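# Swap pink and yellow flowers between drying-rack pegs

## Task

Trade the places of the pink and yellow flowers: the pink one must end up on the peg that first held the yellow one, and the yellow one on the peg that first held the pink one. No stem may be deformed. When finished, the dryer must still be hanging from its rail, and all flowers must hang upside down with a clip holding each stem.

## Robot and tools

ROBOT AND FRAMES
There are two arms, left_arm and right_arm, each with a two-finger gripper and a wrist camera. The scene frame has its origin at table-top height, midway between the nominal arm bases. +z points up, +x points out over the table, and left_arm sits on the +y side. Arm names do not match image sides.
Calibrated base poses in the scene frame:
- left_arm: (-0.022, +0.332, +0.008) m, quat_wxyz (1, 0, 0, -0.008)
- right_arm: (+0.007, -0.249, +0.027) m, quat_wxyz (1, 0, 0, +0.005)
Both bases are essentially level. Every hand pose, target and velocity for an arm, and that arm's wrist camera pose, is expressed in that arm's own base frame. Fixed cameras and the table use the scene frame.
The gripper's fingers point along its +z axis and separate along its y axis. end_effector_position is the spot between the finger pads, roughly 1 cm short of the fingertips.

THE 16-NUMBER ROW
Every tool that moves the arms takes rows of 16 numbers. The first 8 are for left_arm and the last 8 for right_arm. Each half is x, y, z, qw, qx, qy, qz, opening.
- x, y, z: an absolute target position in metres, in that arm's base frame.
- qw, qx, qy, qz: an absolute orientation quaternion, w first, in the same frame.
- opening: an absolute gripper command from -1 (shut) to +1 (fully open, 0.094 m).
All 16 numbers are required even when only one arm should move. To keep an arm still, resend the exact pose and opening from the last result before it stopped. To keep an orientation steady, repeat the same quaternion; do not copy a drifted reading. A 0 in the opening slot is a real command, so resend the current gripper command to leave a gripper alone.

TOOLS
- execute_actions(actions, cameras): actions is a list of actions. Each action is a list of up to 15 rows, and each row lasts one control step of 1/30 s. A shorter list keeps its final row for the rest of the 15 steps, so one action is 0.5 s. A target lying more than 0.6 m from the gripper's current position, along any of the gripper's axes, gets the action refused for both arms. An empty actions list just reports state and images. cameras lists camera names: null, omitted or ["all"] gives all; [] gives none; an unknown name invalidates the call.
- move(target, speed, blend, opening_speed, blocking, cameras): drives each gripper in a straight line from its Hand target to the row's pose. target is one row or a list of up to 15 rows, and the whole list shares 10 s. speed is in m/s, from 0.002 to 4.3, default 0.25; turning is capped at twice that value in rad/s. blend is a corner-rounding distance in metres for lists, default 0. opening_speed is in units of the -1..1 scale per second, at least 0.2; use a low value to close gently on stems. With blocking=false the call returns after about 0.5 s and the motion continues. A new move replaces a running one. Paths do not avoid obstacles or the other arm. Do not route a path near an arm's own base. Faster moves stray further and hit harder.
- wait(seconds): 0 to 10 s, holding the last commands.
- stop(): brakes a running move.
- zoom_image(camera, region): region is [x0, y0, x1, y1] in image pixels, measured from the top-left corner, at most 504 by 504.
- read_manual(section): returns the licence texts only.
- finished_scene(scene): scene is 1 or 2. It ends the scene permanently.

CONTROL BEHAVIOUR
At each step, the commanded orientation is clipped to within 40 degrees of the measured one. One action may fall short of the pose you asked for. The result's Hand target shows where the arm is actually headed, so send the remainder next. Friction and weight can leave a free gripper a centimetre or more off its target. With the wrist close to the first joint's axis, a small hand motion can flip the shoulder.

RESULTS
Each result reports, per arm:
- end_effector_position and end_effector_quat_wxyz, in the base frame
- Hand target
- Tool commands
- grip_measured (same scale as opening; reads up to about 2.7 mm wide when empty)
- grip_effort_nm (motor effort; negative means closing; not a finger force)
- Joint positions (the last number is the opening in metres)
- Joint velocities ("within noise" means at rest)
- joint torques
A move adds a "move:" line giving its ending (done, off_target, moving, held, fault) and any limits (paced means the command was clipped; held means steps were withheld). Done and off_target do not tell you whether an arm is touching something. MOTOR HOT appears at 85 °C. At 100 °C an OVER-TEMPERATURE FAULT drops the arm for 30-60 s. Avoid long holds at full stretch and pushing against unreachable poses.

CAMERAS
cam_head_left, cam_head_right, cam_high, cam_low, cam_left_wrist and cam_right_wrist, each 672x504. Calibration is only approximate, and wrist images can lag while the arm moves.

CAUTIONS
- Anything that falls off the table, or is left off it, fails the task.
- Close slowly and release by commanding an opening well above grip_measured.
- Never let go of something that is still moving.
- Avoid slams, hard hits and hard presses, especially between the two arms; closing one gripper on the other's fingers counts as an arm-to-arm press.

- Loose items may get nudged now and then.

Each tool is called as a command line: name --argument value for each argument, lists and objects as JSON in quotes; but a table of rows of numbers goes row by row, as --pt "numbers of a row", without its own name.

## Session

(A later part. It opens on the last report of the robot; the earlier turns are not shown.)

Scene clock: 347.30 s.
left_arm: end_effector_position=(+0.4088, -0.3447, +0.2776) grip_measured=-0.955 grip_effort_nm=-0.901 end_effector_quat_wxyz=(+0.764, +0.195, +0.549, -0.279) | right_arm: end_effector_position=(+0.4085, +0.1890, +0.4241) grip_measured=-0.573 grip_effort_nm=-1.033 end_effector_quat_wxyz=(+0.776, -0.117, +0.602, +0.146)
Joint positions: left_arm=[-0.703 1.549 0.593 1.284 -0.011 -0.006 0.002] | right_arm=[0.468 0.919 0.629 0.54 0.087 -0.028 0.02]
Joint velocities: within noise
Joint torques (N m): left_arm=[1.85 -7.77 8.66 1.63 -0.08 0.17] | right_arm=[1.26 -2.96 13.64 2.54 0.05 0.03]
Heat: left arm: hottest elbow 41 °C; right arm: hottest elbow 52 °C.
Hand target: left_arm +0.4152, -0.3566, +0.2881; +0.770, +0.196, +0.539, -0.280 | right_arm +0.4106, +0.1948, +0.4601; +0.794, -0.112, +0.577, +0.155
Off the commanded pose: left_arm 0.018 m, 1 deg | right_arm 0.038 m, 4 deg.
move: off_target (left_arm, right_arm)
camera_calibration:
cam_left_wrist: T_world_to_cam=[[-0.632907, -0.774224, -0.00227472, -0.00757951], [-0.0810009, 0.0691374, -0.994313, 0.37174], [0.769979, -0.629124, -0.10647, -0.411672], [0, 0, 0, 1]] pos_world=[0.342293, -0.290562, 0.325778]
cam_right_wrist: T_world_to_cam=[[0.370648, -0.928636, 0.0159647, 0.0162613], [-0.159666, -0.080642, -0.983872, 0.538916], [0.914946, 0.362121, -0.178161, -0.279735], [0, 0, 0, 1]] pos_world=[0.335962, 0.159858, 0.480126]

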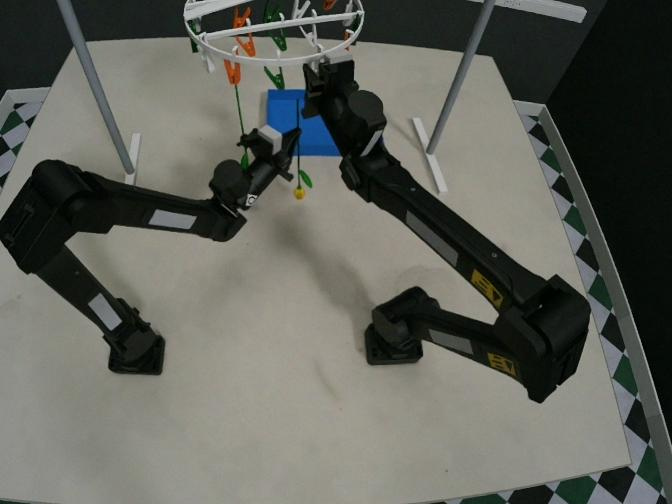

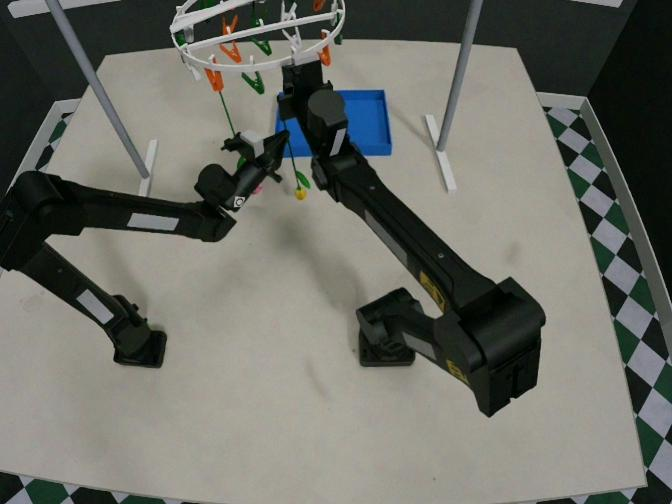

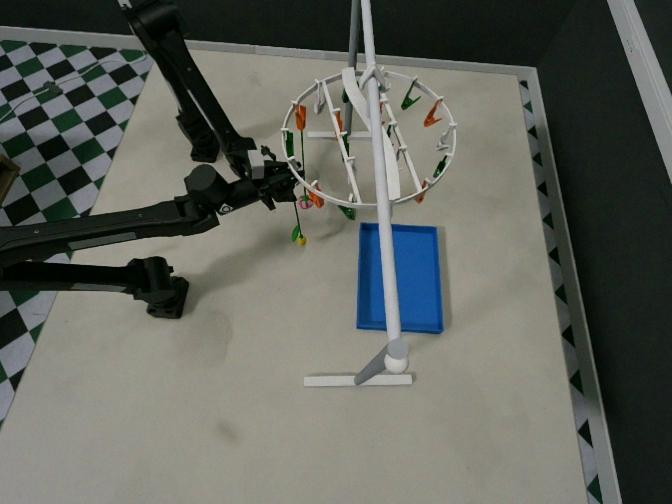

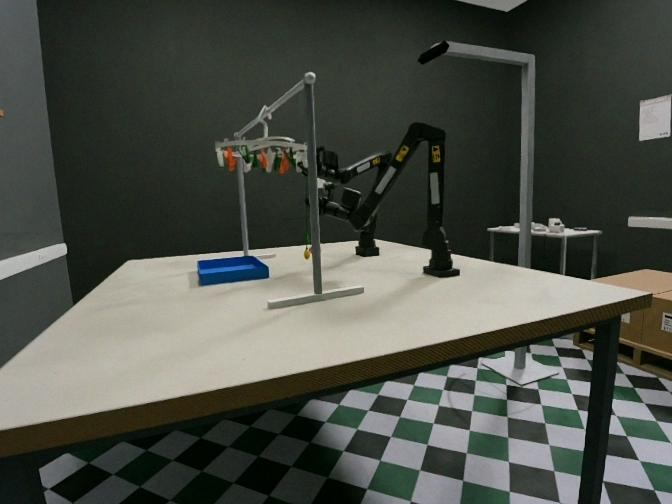

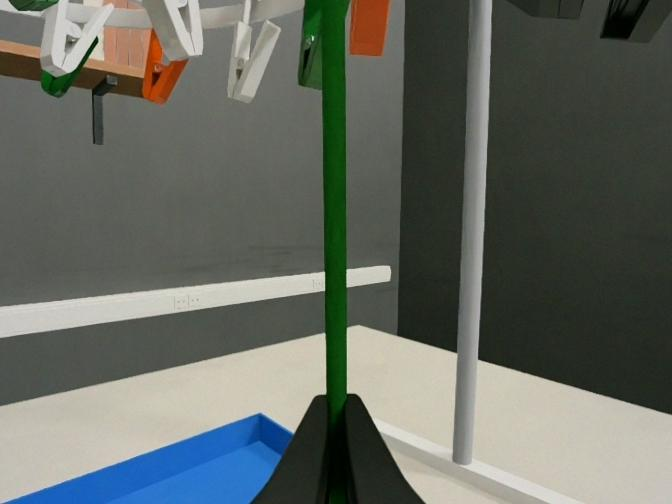

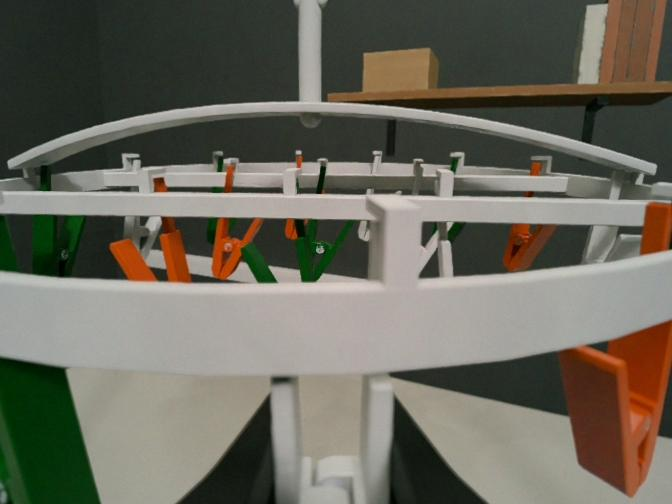

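move --target '[0.376,-0.358,0.27,0.7698,0.1962,0.539,-0.2802,-0.96,0.413,0.196,0.461,0.7941,-0.1122,0.577,0.1544,-0.66]' --speed 0.08 --cameras '["cam_left_wrist","cam_head_left"]'

zoom_image --camera "cam_left_wrist" --region '[230, 0, 470, 144]'

Scene clock: 356.87 s.
left_arm: end_effector_position=(+0.3786, -0.3551, +0.2708) grip_measured=-0.953 grip_effort_nm=-0.711 end_effector_quat_wxyz=(+0.767, +0.194, +0.544, -0.281) | right_arm: end_effector_position=(+0.4085, +0.1890, +0.4241) grip_measured=-0.573 grip_effort_nm=-1.033 end_effector_quat_wxyz=(+0.776, -0.117, +0.602, +0.146)
Joint positions: left_arm=[-0.779 1.549 0.548 1.341 -0.082 0.02 0.002] | right_arm=[0.468 0.919 0.629 0.54 0.087 -0.028 0.02]
Joint velocities: left_arm=[-0.015 0.005 0.007 -0.007 -0.022 0.022 0.005] | right_arm=[within noise]
Joint torques (N m): left_arm=[1.96 -7.65 5.38 2.76 -0.04 0.19] | right_arm=[1.38 -2.9 13.7 2.48 0.07 0.04]
Heat: left arm: hottest elbow 42 °C; right arm: hottest elbow 54 °C.
Hand target: left_arm +0.3759, -0.3580, +0.2700; +0.770, +0.196, +0.539, -0.280 | right_arm +0.4106, +0.1948, +0.4601; +0.794, -0.112, +0.577, +0.155
Off the commanded pose: left_arm 0.004 m, 1 deg | right_arm 0.038 m, 4 deg.
move: off_target (right_arm)
camera_calibration:
cam_left_wrist: T_world_to_cam=[[-0.63382, -0.773476, -0.00259016, -0.0340946], [-0.0719039, 0.0622548, -0.995467, 0.35754], [0.770131, -0.630761, -0.0950743, -0.399413], [0, 0, 0, 1]] pos_world=[0.311699, -0.300564, 0.317857]
Images, in order (width x height): cam_head_left 672x504, cam_left_wrist 672x504.

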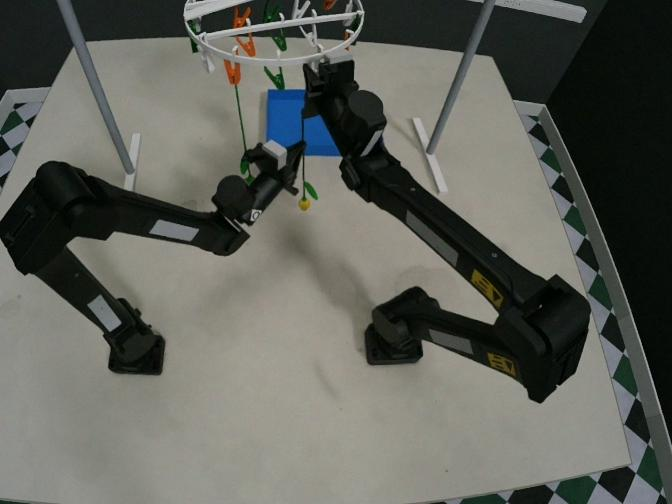

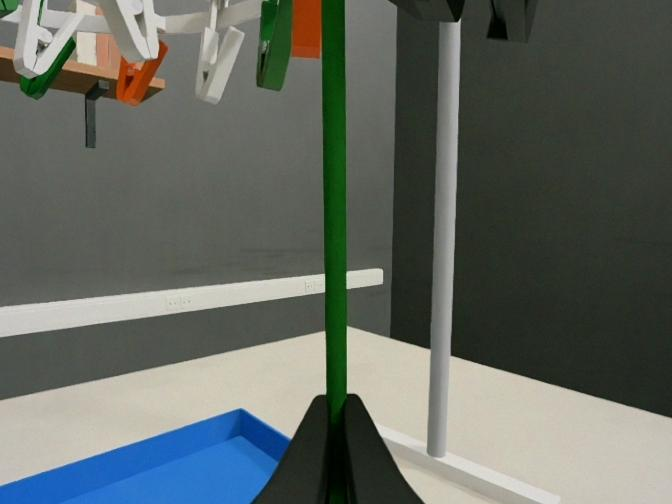

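Scaled by 2.100 from the camera's 672x504 image, which has a finer 960x720 frame.

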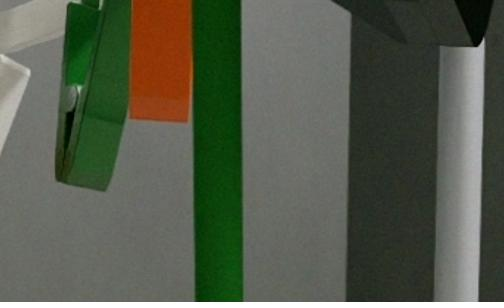

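move --target '[0.325,-0.33,0.262,0.7698,0.1962,0.539,-0.2802,-0.96,0.413,0.196,0.461,0.7941,-0.1122,0.577,0.1544,-0.66]' --speed 0.1 --cameras '["cam_left_wrist","cam_head_left"]'

zoom_image --camera "cam_left_wrist" --region '[230, 0, 470, 144]'

Scene clock: 360.10 s.
left_arm: end_effector_position=(+0.3307, -0.3301, +0.2501) grip_measured=-0.957 grip_effort_nm=-0.950 end_effector_quat_wxyz=(+0.760, +0.198, +0.554, -0.277) | right_arm: end_effector_position=(+0.4085, +0.1890, +0.4241) grip_measured=-0.573 grip_effort_nm=-1.028 end_effector_quat_wxyz=(+0.776, -0.117, +0.602, +0.146)
Joint positions: left_arm=[-0.832 1.489 0.396 1.409 -0.132 0.038 0.002] | right_arm=[0.468 0.919 0.629 0.54 0.087 -0.028 0.02]
Joint velocities: within noise
Joint torques (N m): left_arm=[1.85 -8.23 4.7 2.74 -0.04 0.18] | right_arm=[1.32 -3.02 13.67 2.56 0.04 0.04]
Heat: left arm: hottest elbow 42 °C; right arm: hottest elbow 54 °C.
Hand target: left_arm +0.3251, -0.3299, +0.2617; +0.770, +0.196, +0.539, -0.280 | right_arm +0.4106, +0.1948, +0.4601; +0.794, -0.112, +0.577, +0.155
Off the commanded pose: left_arm 0.013 m, 2 deg | right_arm 0.038 m, 4 deg.
move: off_target (left_arm, right_arm)
camera_calibration:
cam_left_wrist: T_world_to_cam=[[-0.632961, -0.774155, -0.00667145, -0.0446878], [-0.0895072, 0.0817367, -0.992627, 0.343471], [0.768992, -0.627697, -0.121029, -0.340745], [0, 0, 0, 1]] pos_world=[0.264488, -0.276554, 0.299401]
Images, in order (width x height): cam_head_left 672x504, cam_left_wrist 672x504.

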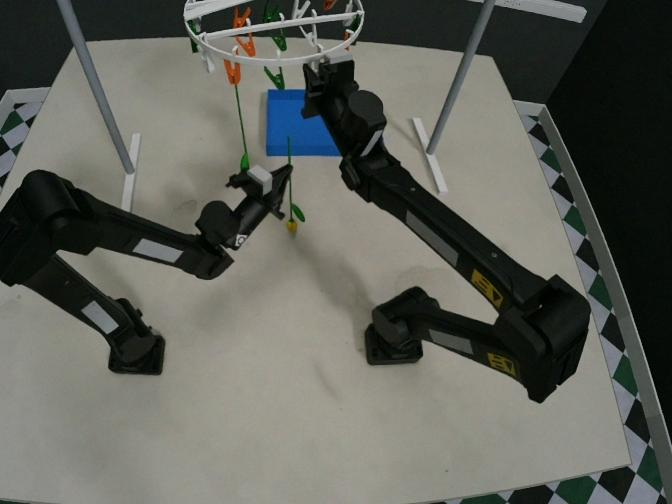

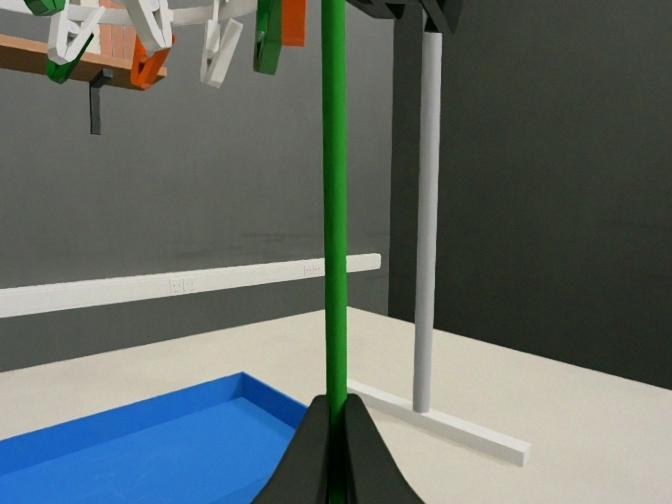

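Scaled by 2.100 from the camera's 672x504 image, which has a finer 960x720 frame.

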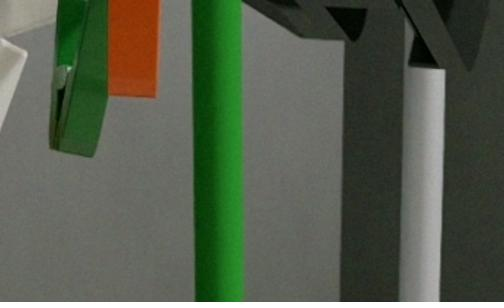

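move --target '[0.347,-0.337,0.302,0.7698,0.1962,0.539,-0.2802,-0.96,0.413,0.196,0.461,0.7941,-0.1122,0.577,0.1544,-0.66]' --speed 0.1 --cameras '["cam_left_wrist","cam_head_left"]'

zoom_image --camera "cam_left_wrist" --region '[230, 0, 470, 144]'

Scene clock: 372.37 s.
left_arm: end_effector_position=(+0.3375, -0.3333, +0.2803) grip_measured=-0.953 grip_effort_nm=-0.799 end_effector_quat_wxyz=(+0.758, +0.206, +0.554, -0.277) | right_arm: end_effector_position=(+0.4085, +0.1890, +0.4241) grip_measured=-0.573 grip_effort_nm=-1.028 end_effector_quat_wxyz=(+0.776, -0.117, +0.602, +0.146)
Joint positions: left_arm=[-0.816 1.379 0.435 1.252 -0.104 0.039 0.002] | right_arm=[0.468 0.919 0.629 0.54 0.087 -0.028 0.02]
Joint velocities: within noise
Joint torques (N m): left_arm=[3.25 -7.36 8.62 1.57 0.15 0.03] | right_arm=[1.38 -2.9 13.68 2.51 0.07 0.03]
Heat: left arm: hottest elbow 41 °C; right arm: hottest elbow 56 °C.
Hand target: left_arm +0.3461, -0.3362, +0.3021; +0.770, +0.196, +0.539, -0.280 | right_arm +0.4106, +0.1948, +0.4601; +0.794, -0.112, +0.577, +0.155
Off the commanded pose: left_arm 0.024 m, 2 deg | right_arm 0.038 m, 4 deg.
move: off_target (left_arm, right_arm)
camera_calibration:
cam_left_wrist: T_world_to_cam=[[-0.640997, -0.767346, -0.0174008, -0.034682], [-0.0863844, 0.0946502, -0.991756, 0.377434], [0.762667, -0.634209, -0.126957, -0.342771], [0, 0, 0, 1]] pos_world=[0.271794, -0.279726, 0.330202]
Images, in order (width x height): cam_head_left 672x504, cam_left_wrist 672x504.

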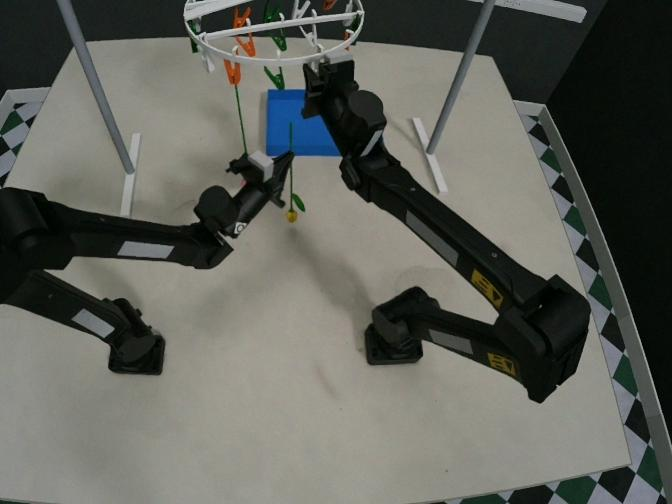

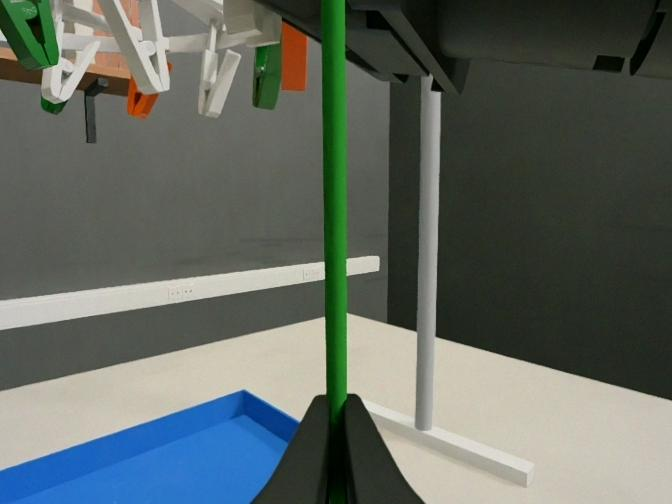

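Scaled by 2.100 from the camera's 672x504 image, which has a finer 960x720 frame.

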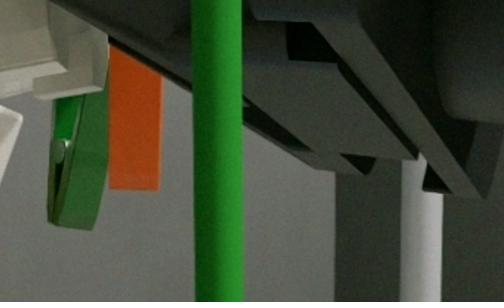

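zoom_image --camera "cam_left_wrist" --region '[200, 0, 300, 70]'

Scaled by 5.040 from the camera's 672x504 image, which has a finer 960x720 frame.

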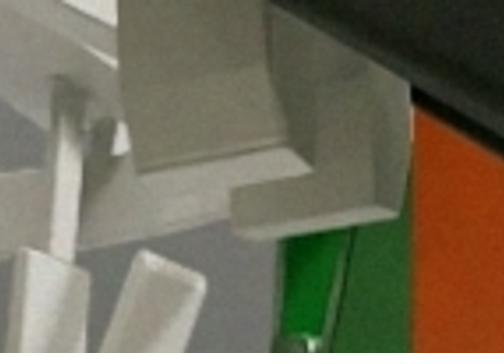

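move --target '[0.37,-0.293,0.292,0.7698,0.1962,0.539,-0.2802,-0.96,0.413,0.196,0.461,0.7941,-0.1122,0.577,0.1544,-0.66]' --speed 0.1 --cameras '["cam_left_wrist","cam_head_left"]'

zoom_image --camera "cam_left_wrist" --region '[350, 0, 450, 70]'

Scene clock: 396.03 s.
left_arm: end_effector_position=(+0.3694, -0.2970, +0.2830) grip_measured=-0.953 grip_effort_nm=-0.711 end_effector_quat_wxyz=(+0.762, +0.204, +0.549, -0.276) | right_arm: end_effector_position=(+0.4085, +0.1890, +0.4241) grip_measured=-0.573 grip_effort_nm=-1.033 end_effector_quat_wxyz=(+0.776, -0.117, +0.602, +0.146)
Joint positions: left_arm=[-0.662 1.379 0.435 1.263 0.039 -0.004 0.002] | right_arm=[0.468 0.919 0.629 0.54 0.087 -0.028 0.02]
Joint velocities: within noise
Joint torques (N m): left_arm=[3.19 -7.06 5.94 2.71 0.11 -0.04] | right_arm=[1.38 -3.08 13.7 2.43 0.06 0.03]
Heat: left arm: hottest elbow 42 °C; right arm: hottest elbow 58 °C.
Hand target: left_arm +0.3699, -0.2930, +0.2919; +0.770, +0.196, +0.539, -0.280 | right_arm +0.4106, +0.1948, +0.4601; +0.794, -0.112, +0.577, +0.155
Off the commanded pose: left_arm 0.010 m, 2 deg | right_arm 0.038 m, 4 deg.
move: off_target (right_arm)
camera_calibration:
cam_left_wrist: T_world_to_cam=[[-0.637429, -0.77025, -0.0199898, 0.0122021], [-0.0758441, 0.088541, -0.993181, 0.374141], [0.766767, -0.631566, -0.114858, -0.347881], [0, 0, 0, 1]] pos_world=[0.302898, -0.243438, 0.331877]
Images, in order (width x height): cam_head_left 672x504, cam_left_wrist 672x504.

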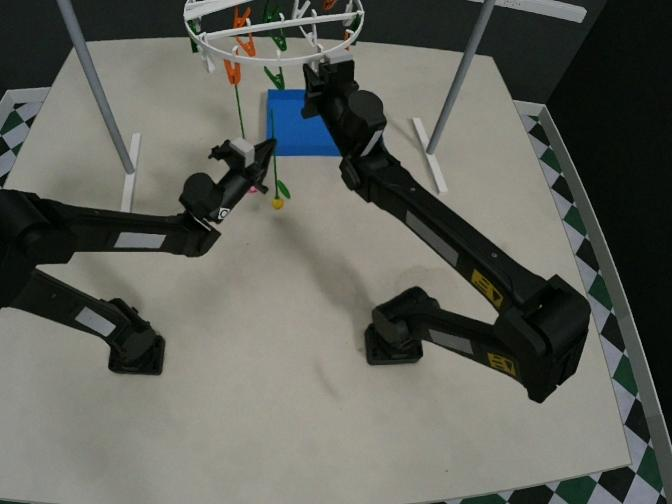

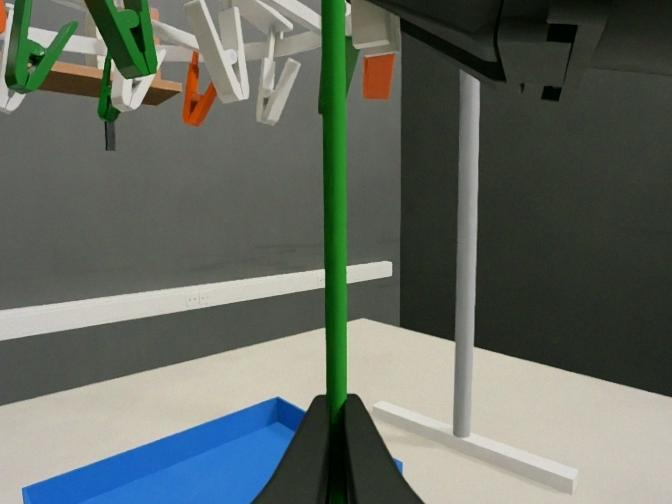

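Scaled by 5.040 from the camera's 672x504 image, which has a finer 960x720 frame.

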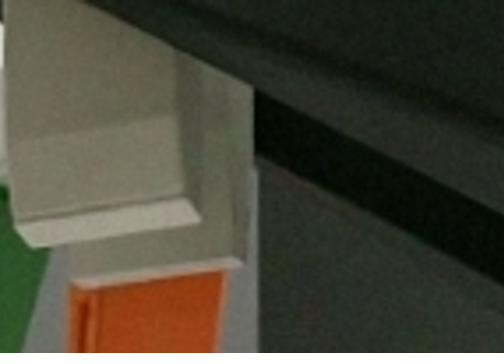

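zoom_image --camera "cam_left_wrist" --region '[300, 60, 370, 130]'

zoom_image --camera "cam_left_wrist" --region '[300, 330, 370, 400]'

zoom_image --camera "cam_low" --region '[270, 130, 390, 270]'

Scaled by 7.200 from the camera's 672x504 image, which has a finer 960x720 frame.

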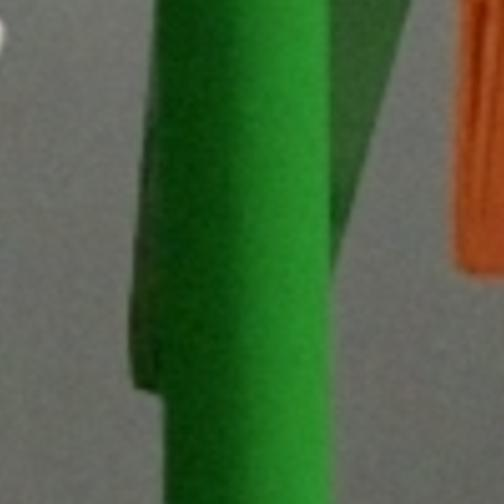

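Scaled by 7.200 from the camera's 672x504 image, which has a finer 960x720 frame.

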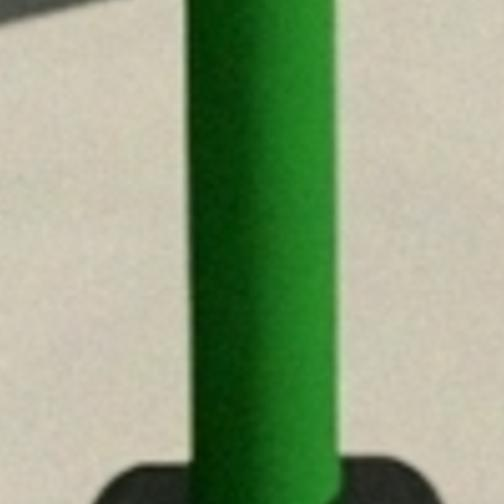

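This scene's latest camera images include none from cam_low. They are from: cam_head_left, cam_left_wrist. cam_low's image comes with the result of a call that names it in "cameras".

wait --seconds 0.1 --cameras '["cam_low","cam_head_right","cam_head_left"]'

zoom_image --camera "cam_low" --region '[270, 130, 390, 270]'

zoom_image --camera "cam_head_right" --region '[200, 50, 340, 220]'

zoom_image --camera "cam_head_left" --region '[210, 50, 350, 220]'

Scene clock: 424.13 s.
left_arm: end_effector_position=(+0.3694, -0.2970, +0.2831) grip_measured=-0.953 grip_effort_nm=-0.711 end_effector_quat_wxyz=(+0.762, +0.204, +0.549, -0.276) | right_arm: end_effector_position=(+0.4085, +0.1890, +0.4241) grip_measured=-0.573 grip_effort_nm=-1.043 end_effector_quat_wxyz=(+0.776, -0.117, +0.602, +0.146)
Joint positions: left_arm=[-0.662 1.379 0.435 1.263 0.039 -0.005 0.002] | right_arm=[0.468 0.919 0.629 0.54 0.087 -0.028 0.02]
Joint velocities: left_arm=[-0.005 0.005 -0.002 -0.002 -0.095 -0.022 0.007] | right_arm=[within noise]
Joint torques (N m): left_arm=[3.14 -7.06 5.93 2.76 0.13 -0.06] | right_arm=[1.26 -2.96 13.64 2.55 0.05 0.04]
Heat: left arm: hottest elbow 41 °C; right arm: hottest elbow 61 °C.
Hand target: left_arm +0.3699, -0.2930, +0.2920; +0.770, +0.196, +0.539, -0.280 | right_arm +0.4106, +0.1948, +0.4601; +0.794, -0.112, +0.577, +0.155
Tool commands: left_gripper/opening=-0.96 right_gripper/opening=-0.66
Off the commanded pose: left_arm 0.010 m, 2 deg | right_arm 0.038 m, 4 deg.
wait: 0.10 s; at rest from the start
Images, in order (width x height): cam_head_left 672x504, cam_head_right 672x504, cam_low 672x504.

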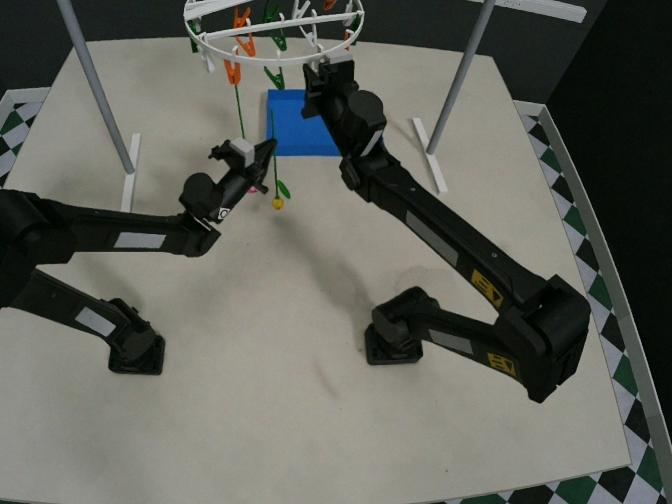

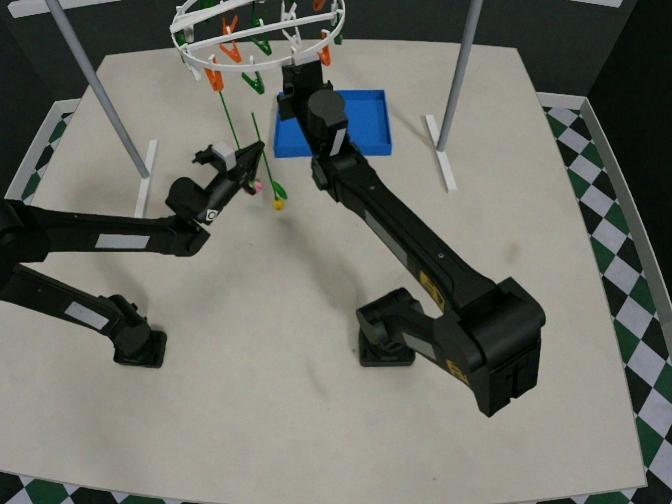

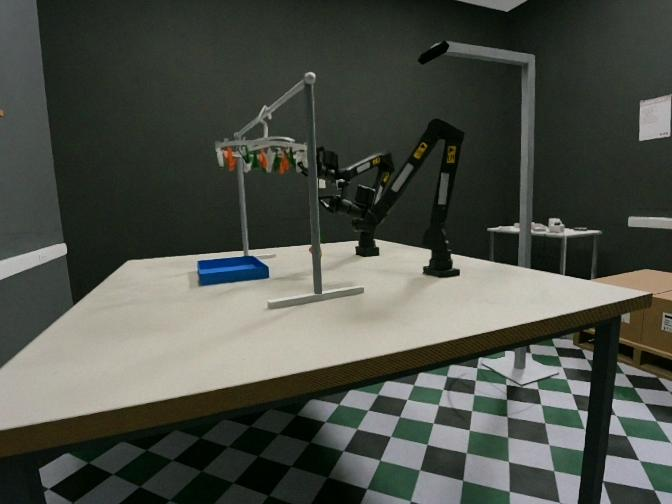

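Scaled by 3.600 from the camera's 672x504 image, which has a finer 960x720 frame.

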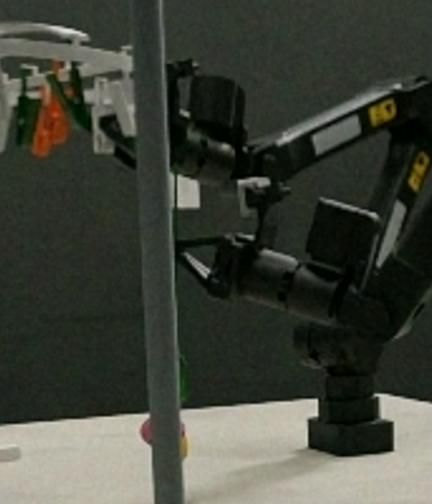

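Scaled by 2.965 from the camera's 672x504 image, which has a finer 960x720 frame.

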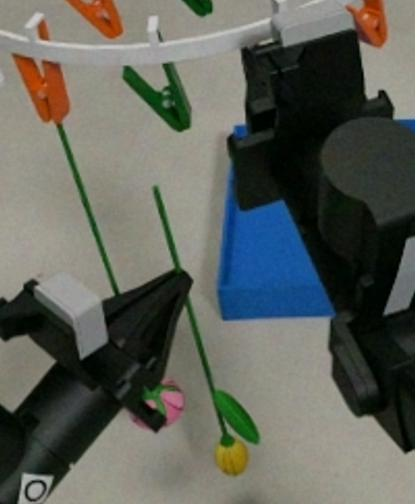

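Scaled by 2.965 from the camera's 672x504 image, which has a finer 960x720 frame.

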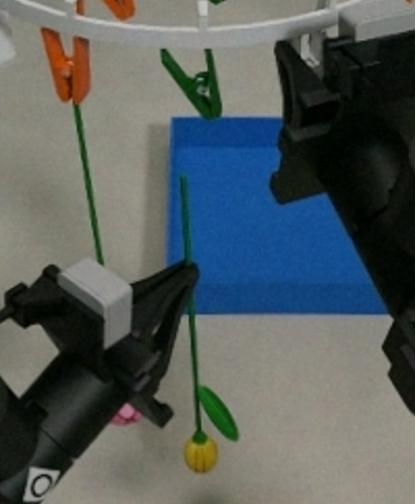

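move --target '[0.427,-0.371,0.292,0.7698,0.1962,0.539,-0.2802,-0.96,0.413,0.196,0.461,0.7941,-0.1122,0.577,0.1544,-0.66]' --speed 0.08 --cameras '["cam_left_wrist","cam_head_left","cam_head_right"]'

Scene clock: 432.93 s.
left_arm: end_effector_position=(+0.4198, -0.3582, +0.2819) grip_measured=-0.953 grip_effort_nm=-0.872 end_effector_quat_wxyz=(+0.764, +0.195, +0.548, -0.279) | right_arm: end_effector_position=(+0.4085, +0.1890, +0.4241) grip_measured=-0.573 grip_effort_nm=-1.043 end_effector_quat_wxyz=(+0.776, -0.117, +0.602, +0.146)
Joint positions: left_arm=[-0.712 1.574 0.643 1.261 -0.019 -0.003 0.002] | right_arm=[0.468 0.919 0.629 0.54 0.087 -0.028 0.02]
Joint velocities: within noise
Joint torques (N m): left_arm=[1.85 -8.29 8.91 1.59 -0.06 0.17] | right_arm=[1.44 -2.96 13.68 2.52 0.07 0.05]
Heat: left arm: hottest elbow 41 °C; right arm: hottest elbow 61 °C.
Hand target: left_arm +0.4262, -0.3705, +0.2919; +0.770, +0.196, +0.539, -0.280 | right_arm +0.4106, +0.1948, +0.4601; +0.794, -0.112, +0.577, +0.155
Off the commanded pose: left_arm 0.018 m, 1 deg | right_arm 0.038 m, 4 deg.
move: off_target (left_arm, right_arm)
camera_calibration:
cam_left_wrist: T_world_to_cam=[[-0.632715, -0.77438, -0.00253782, -0.0112156], [-0.0794589, 0.0681819, -0.994504, 0.376849], [0.770297, -0.629036, -0.104671, -0.428725], [0, 0, 0, 1]] pos_world=[0.353094, -0.304063, 0.329874]
Images, in order (width x height): cam_head_left 672x504, cam_head_right 672x504, cam_left_wrist 672x504.

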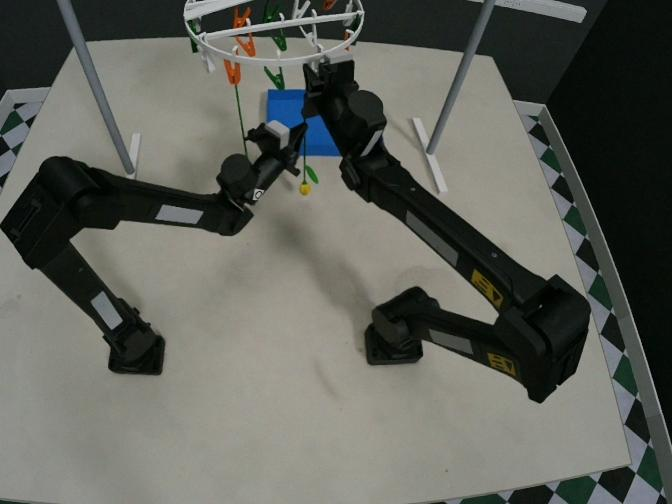

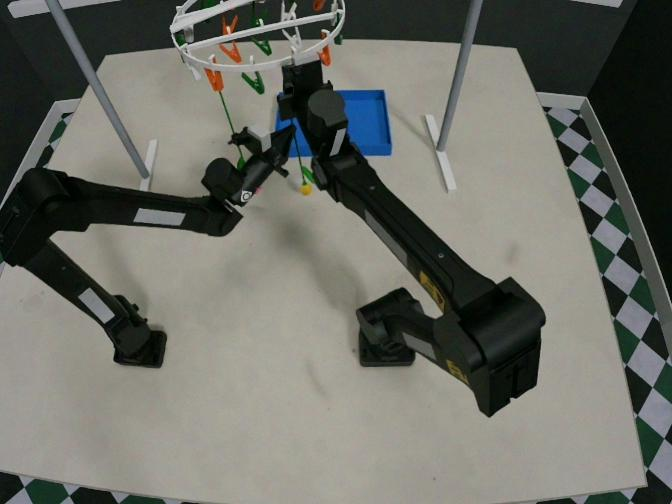

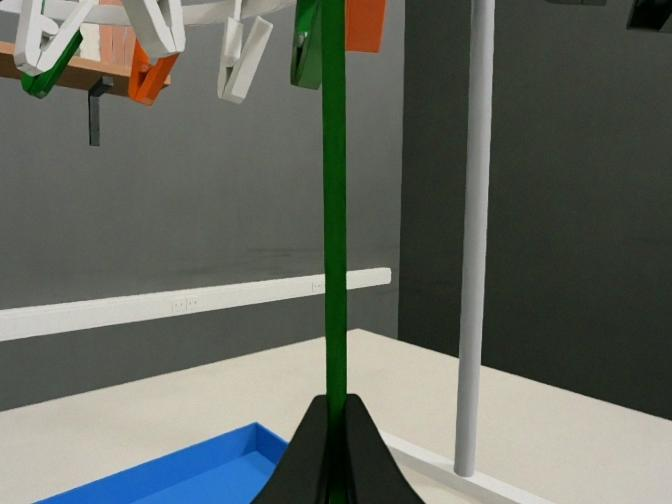

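move --target '[0.4325,-0.3805,0.292,0.7698,0.1962,0.539,-0.2802,-0.96,0.413,0.196,0.461,0.7941,-0.1122,0.577,0.1544,-0.66]' --speed 0.05 --cameras '["cam_left_wrist","cam_head_left","cam_head_right"]'

zoom_image --camera "cam_head_left" --region '[250, 40, 350, 140]'

zoom_image --camera "cam_head_right" --region '[230, 40, 350, 140]'

Scene clock: 436.63 s.
left_arm: end_effector_position=(+0.4255, -0.3676, +0.2819) grip_measured=-0.959 grip_effort_nm=-0.989 end_effector_quat_wxyz=(+0.764, +0.195, +0.548, -0.279) | right_arm: end_effector_position=(+0.4085, +0.1890, +0.4241) grip_measured=-0.573 grip_effort_nm=-1.033 end_effector_quat_wxyz=(+0.776, -0.117, +0.602, +0.146)
Joint positions: left_arm=[-0.72 1.596 0.672 1.253 -0.027 0 0.002] | right_arm=[0.468 0.919 0.629 0.54 0.087 -0.028 0.02]
Joint velocities: within noise
Joint torques (N m): left_arm=[1.9 -8.59 8.91 1.59 -0.06 0.19] | right_arm=[1.44 -2.96 13.64 2.55 0.05 0.04]
Heat: left arm: hottest elbow 42 °C; right arm: hottest elbow 61 °C.
Hand target: left_arm +0.4317, -0.3800, +0.2918; +0.770, +0.196, +0.539, -0.280 | right_arm +0.4106, +0.1948, +0.4601; +0.794, -0.112, +0.577, +0.155
Off the commanded pose: left_arm 0.018 m, 1 deg | right_arm 0.038 m, 4 deg.
move: off_target (left_arm, right_arm)
camera_calibration:
cam_left_wrist: T_world_to_cam=[[-0.632709, -0.774386, -0.00243984, -0.0148474], [-0.0798283, 0.0683566, -0.994462, 0.378111], [0.770264, -0.62901, -0.105068, -0.438815], [0, 0, 0, 1]] pos_world=[0.358793, -0.313363, 0.329875]
Images, in order (width x height): cam_head_left 672x504, cam_head_right 672x504, cam_left_wrist 672x504.

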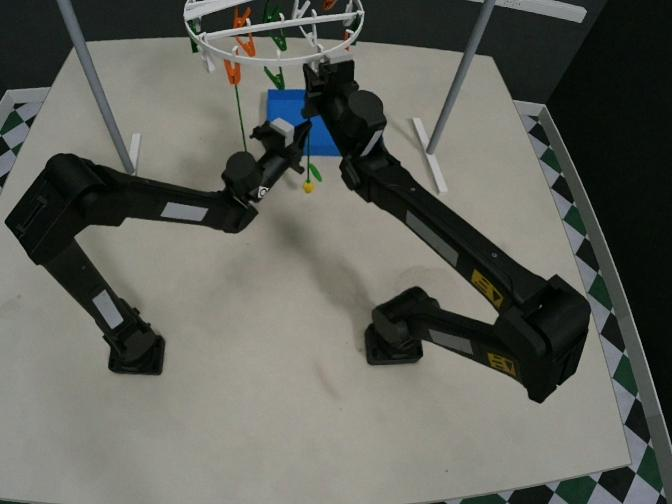

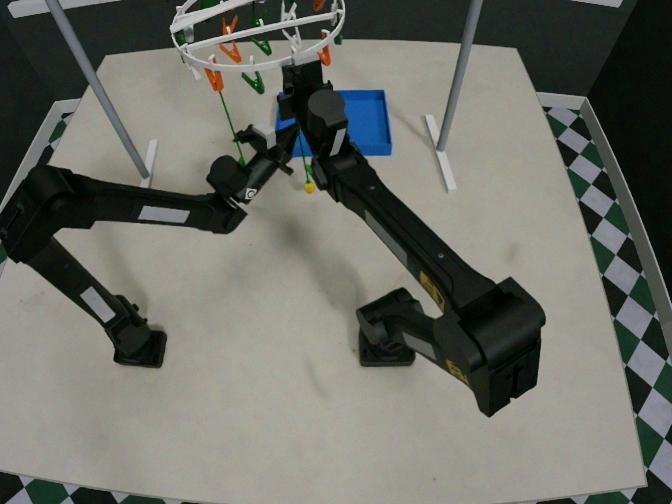

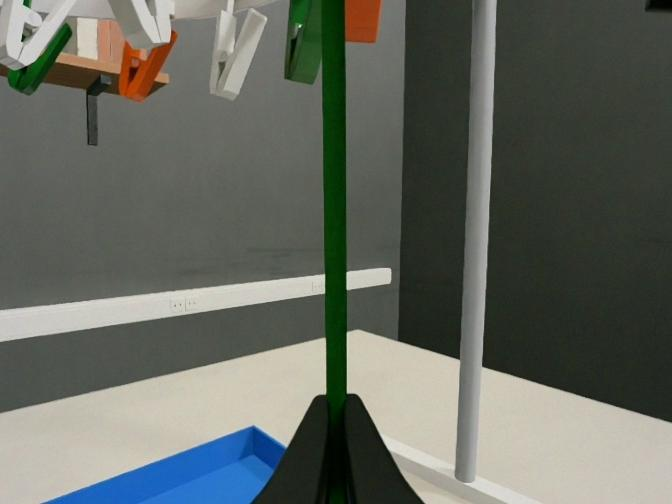

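Scaled by 5.040 from the camera's 672x504 image, which has a finer 960x720 frame.

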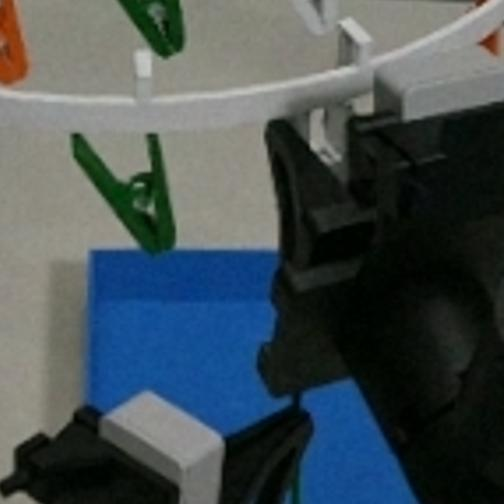

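Scaled by 4.200 from the camera's 672x504 image, which has a finer 960x720 frame.

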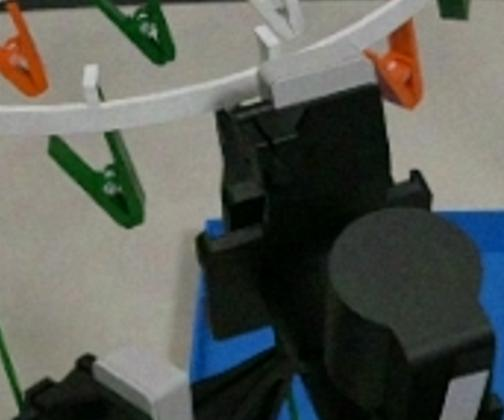

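move --target '[0.4325,-0.3805,0.306,0.7698,0.1962,0.539,-0.2802,-0.96,0.413,0.196,0.461,0.7941,-0.1122,0.577,0.1544,-0.66]' --speed 0.05 --cameras '["cam_left_wrist","cam_right_wrist"]'

Scene clock: 440.60 s.
left_arm: end_effector_position=(+0.4293, -0.3709, +0.2762) grip_measured=-0.955 grip_effort_nm=-0.901 end_effector_quat_wxyz=(+0.755, +0.200, +0.561, -0.275) | right_arm: end_effector_position=(+0.4085, +0.1890, +0.4241) grip_measured=-0.573 grip_effort_nm=-1.028 end_effector_quat_wxyz=(+0.776, -0.117, +0.602, +0.146)
Joint positions: left_arm=[-0.72 1.594 0.68 1.209 -0.027 0.001 0.002] | right_arm=[0.468 0.919 0.629 0.54 0.087 -0.028 0.02]
Joint velocities: within noise
Joint torques (N m): left_arm=[1.85 -11.11 9.05 1.55 -0.05 0.17] | right_arm=[1.44 -3.02 13.68 2.52 0.05 0.03]
Heat: left arm: hottest elbow 42 °C; right arm: hottest elbow 61 °C.
Hand target: left_arm +0.4313, -0.3794, +0.3060; +0.770, +0.196, +0.539, -0.280 | right_arm +0.4106, +0.1948, +0.4601; +0.794, -0.112, +0.577, +0.155
Off the commanded pose: left_arm 0.032 m, 3 deg | right_arm 0.038 m, 4 deg.
move: off_target (left_arm, right_arm)
camera_calibration:
cam_left_wrist: T_world_to_cam=[[-0.632319, -0.774696, -0.00429809, -0.0147443], [-0.105393, 0.0915173, -0.990211, 0.391374], [0.767506, -0.625676, -0.139516, -0.432509], [0, 0, 0, 1]] pos_world=[0.363878, -0.31785, 0.327137]
cam_right_wrist: T_world_to_cam=[[0.370648, -0.928636, 0.0159647, 0.0162613], [-0.159666, -0.080642, -0.983872, 0.538916], [0.914946, 0.362121, -0.178161, -0.279735], [0, 0, 0, 1]] pos_world=[0.335962, 0.159858, 0.480126]
Images, in order (width x height): cam_left_wrist 672x504, cam_right_wrist 672x504.

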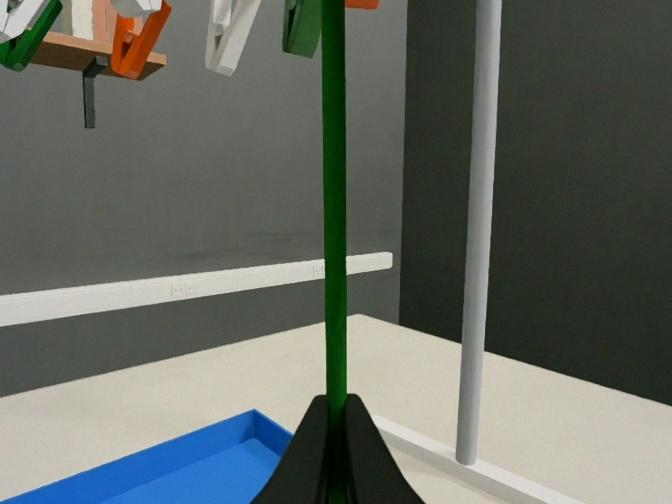

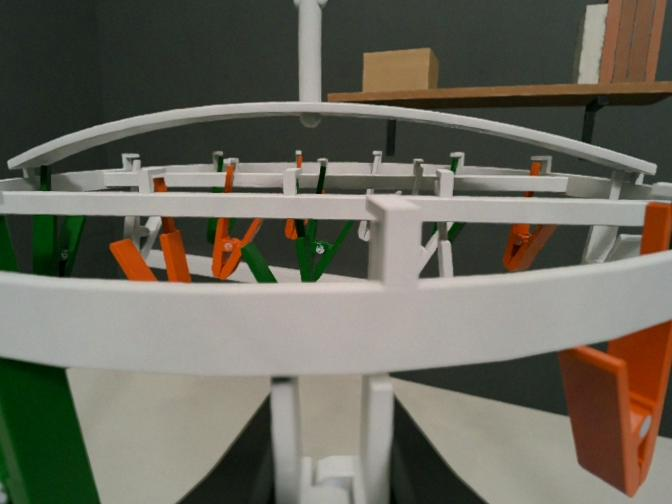

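move --target '[0.4325,-0.3805,0.316,0.7698,0.1962,0.539,-0.2802,-0.96,0.413,0.196,0.461,0.7941,-0.1122,0.577,0.1544,-0.66]' --speed 0.05 --cameras '["cam_left_wrist","cam_right_wrist"]'

Scene clock: 447.67 s.
left_arm: end_effector_position=(+0.4293, -0.3709, +0.2862) grip_measured=-0.953 grip_effort_nm=-0.706 end_effector_quat_wxyz=(+0.755, +0.200, +0.561, -0.275) | right_arm: end_effector_position=(+0.4085, +0.1890, +0.4241) grip_measured=-0.573 grip_effort_nm=-1.033 end_effector_quat_wxyz=(+0.776, -0.117, +0.602, +0.146)
Joint positions: left_arm=[-0.72 1.568 0.687 1.176 -0.027 0.001 0.002] | right_arm=[0.468 0.919 0.629 0.54 0.087 -0.028 0.02]
Joint velocities: within noise
Joint torques (N m): left_arm=[1.85 -11.05 9.31 1.59 -0.05 0.16] | right_arm=[1.26 -2.96 13.65 2.55 0.05 0.03]
Heat: left arm: hottest elbow 44 °C; right arm: hottest elbow 62 °C.
Hand target: left_arm +0.4312, -0.3794, +0.3159; +0.770, +0.196, +0.539, -0.280 | right_arm +0.4106, +0.1948, +0.4601; +0.794, -0.112, +0.577, +0.155
Off the commanded pose: left_arm 0.031 m, 3 deg | right_arm 0.038 m, 4 deg.
move: off_target (left_arm, right_arm)
camera_calibration:
cam_left_wrist: T_world_to_cam=[[-0.632194, -0.774796, -0.0046721, -0.0146528], [-0.104554, 0.0912825, -0.990321, 0.400932], [0.767724, -0.625586, -0.138716, -0.431435], [0, 0, 0, 1]] pos_world=[0.363878, -0.317851, 0.337135]
cam_right_wrist: T_world_to_cam=[[0.370648, -0.928636, 0.0159647, 0.0162613], [-0.159666, -0.080642, -0.983872, 0.538916], [0.914946, 0.362121, -0.178161, -0.279735], [0, 0, 0, 1]] pos_world=[0.335962, 0.159858, 0.480126]
Images, in order (width x height): cam_left_wrist 672x504, cam_right_wrist 672x504.

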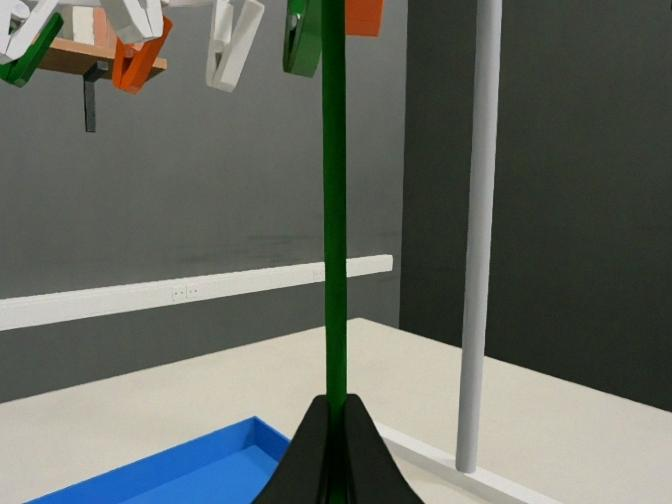

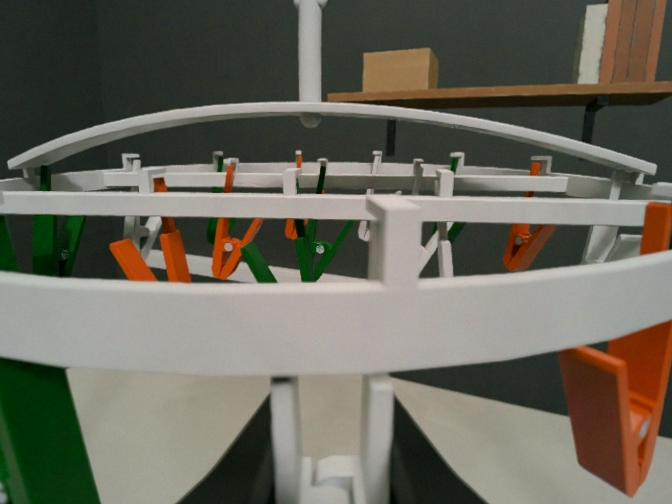

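move --target '[0.427,-0.3765,0.3175,0.7698,0.1962,0.539,-0.2802,-0.96,0.413,0.196,0.461,0.7941,-0.1122,0.577,0.1544,-0.66]' --speed 0.05 --cameras '[]'

Scene clock: 451.17 s.
left_arm: end_effector_position=(+0.4273, -0.3694, +0.2947) grip_measured=-0.959 grip_effort_nm=-0.984 end_effector_quat_wxyz=(+0.759, +0.197, +0.556, -0.277) | right_arm: end_effector_position=(+0.4085, +0.1890, +0.4241) grip_measured=-0.573 grip_effort_nm=-1.033 end_effector_quat_wxyz=(+0.776, -0.117, +0.602, +0.146)
Joint positions: left_arm=[-0.721 1.552 0.687 1.174 -0.029 0.001 0.002] | right_arm=[0.468 0.919 0.629 0.54 0.087 -0.028 0.02]
Joint velocities: within noise
Joint torques (N m): left_arm=[1.79 -11.05 8.35 1.65 -0.06 0.17] | right_arm=[1.26 -2.9 13.64 2.55 0.05 0.03]
Heat: left arm: hottest elbow 44 °C; right arm: hottest elbow 62 °C.
Hand target: left_arm +0.4264, -0.3758, +0.3174; +0.770, +0.196, +0.539, -0.280 | right_arm +0.4106, +0.1948, +0.4601; +0.794, -0.112, +0.577, +0.155
Off the commanded pose: left_arm 0.024 m, 2 deg | right_arm 0.038 m, 4 deg.
move: off_target (left_arm, right_arm)
No camera images: "cameras" was empty.

move --target '[0.4225,-0.373,0.3155,0.7698,0.1962,0.539,-0.2802,-0.96,0.413,0.196,0.461,0.7941,-0.1122,0.577,0.1544,-0.66]' --speed 0.05 --cameras '[]'

Scene clock: 454.07 s.
left_arm: end_effector_position=(+0.4264, -0.3690, +0.2979) grip_measured=-0.960 grip_effort_nm=-0.989 end_effector_quat_wxyz=(+0.760, +0.197, +0.553, -0.277) | right_arm: end_effector_position=(+0.4085, +0.1890, +0.4241) grip_measured=-0.573 grip_effort_nm=-1.038 end_effector_quat_wxyz=(+0.776, -0.117, +0.602, +0.146)
Joint positions: left_arm=[-0.721 1.546 0.687 1.174 -0.029 0.001 0.002] | right_arm=[0.468 0.919 0.629 0.54 0.087 -0.028 0.02]
Joint velocities: within noise
Joint torques (N m): left_arm=[1.79 -11.16 7.27 1.92 -0.05 0.17] | right_arm=[1.38 -2.78 13.71 2.55 0.05 0.05]
Heat: left arm: hottest elbow 43 °C; right arm: hottest elbow 62 °C.
Hand target: left_arm +0.4224, -0.3727, +0.3153; +0.770, +0.196, +0.539, -0.280 | right_arm +0.4106, +0.1948, +0.4601; +0.794, -0.112, +0.577, +0.155
Off the commanded pose: left_arm 0.018 m, 2 deg | right_arm 0.038 m, 4 deg.
move: off_target (left_arm, right_arm)
No camera images: "cameras" was empty.


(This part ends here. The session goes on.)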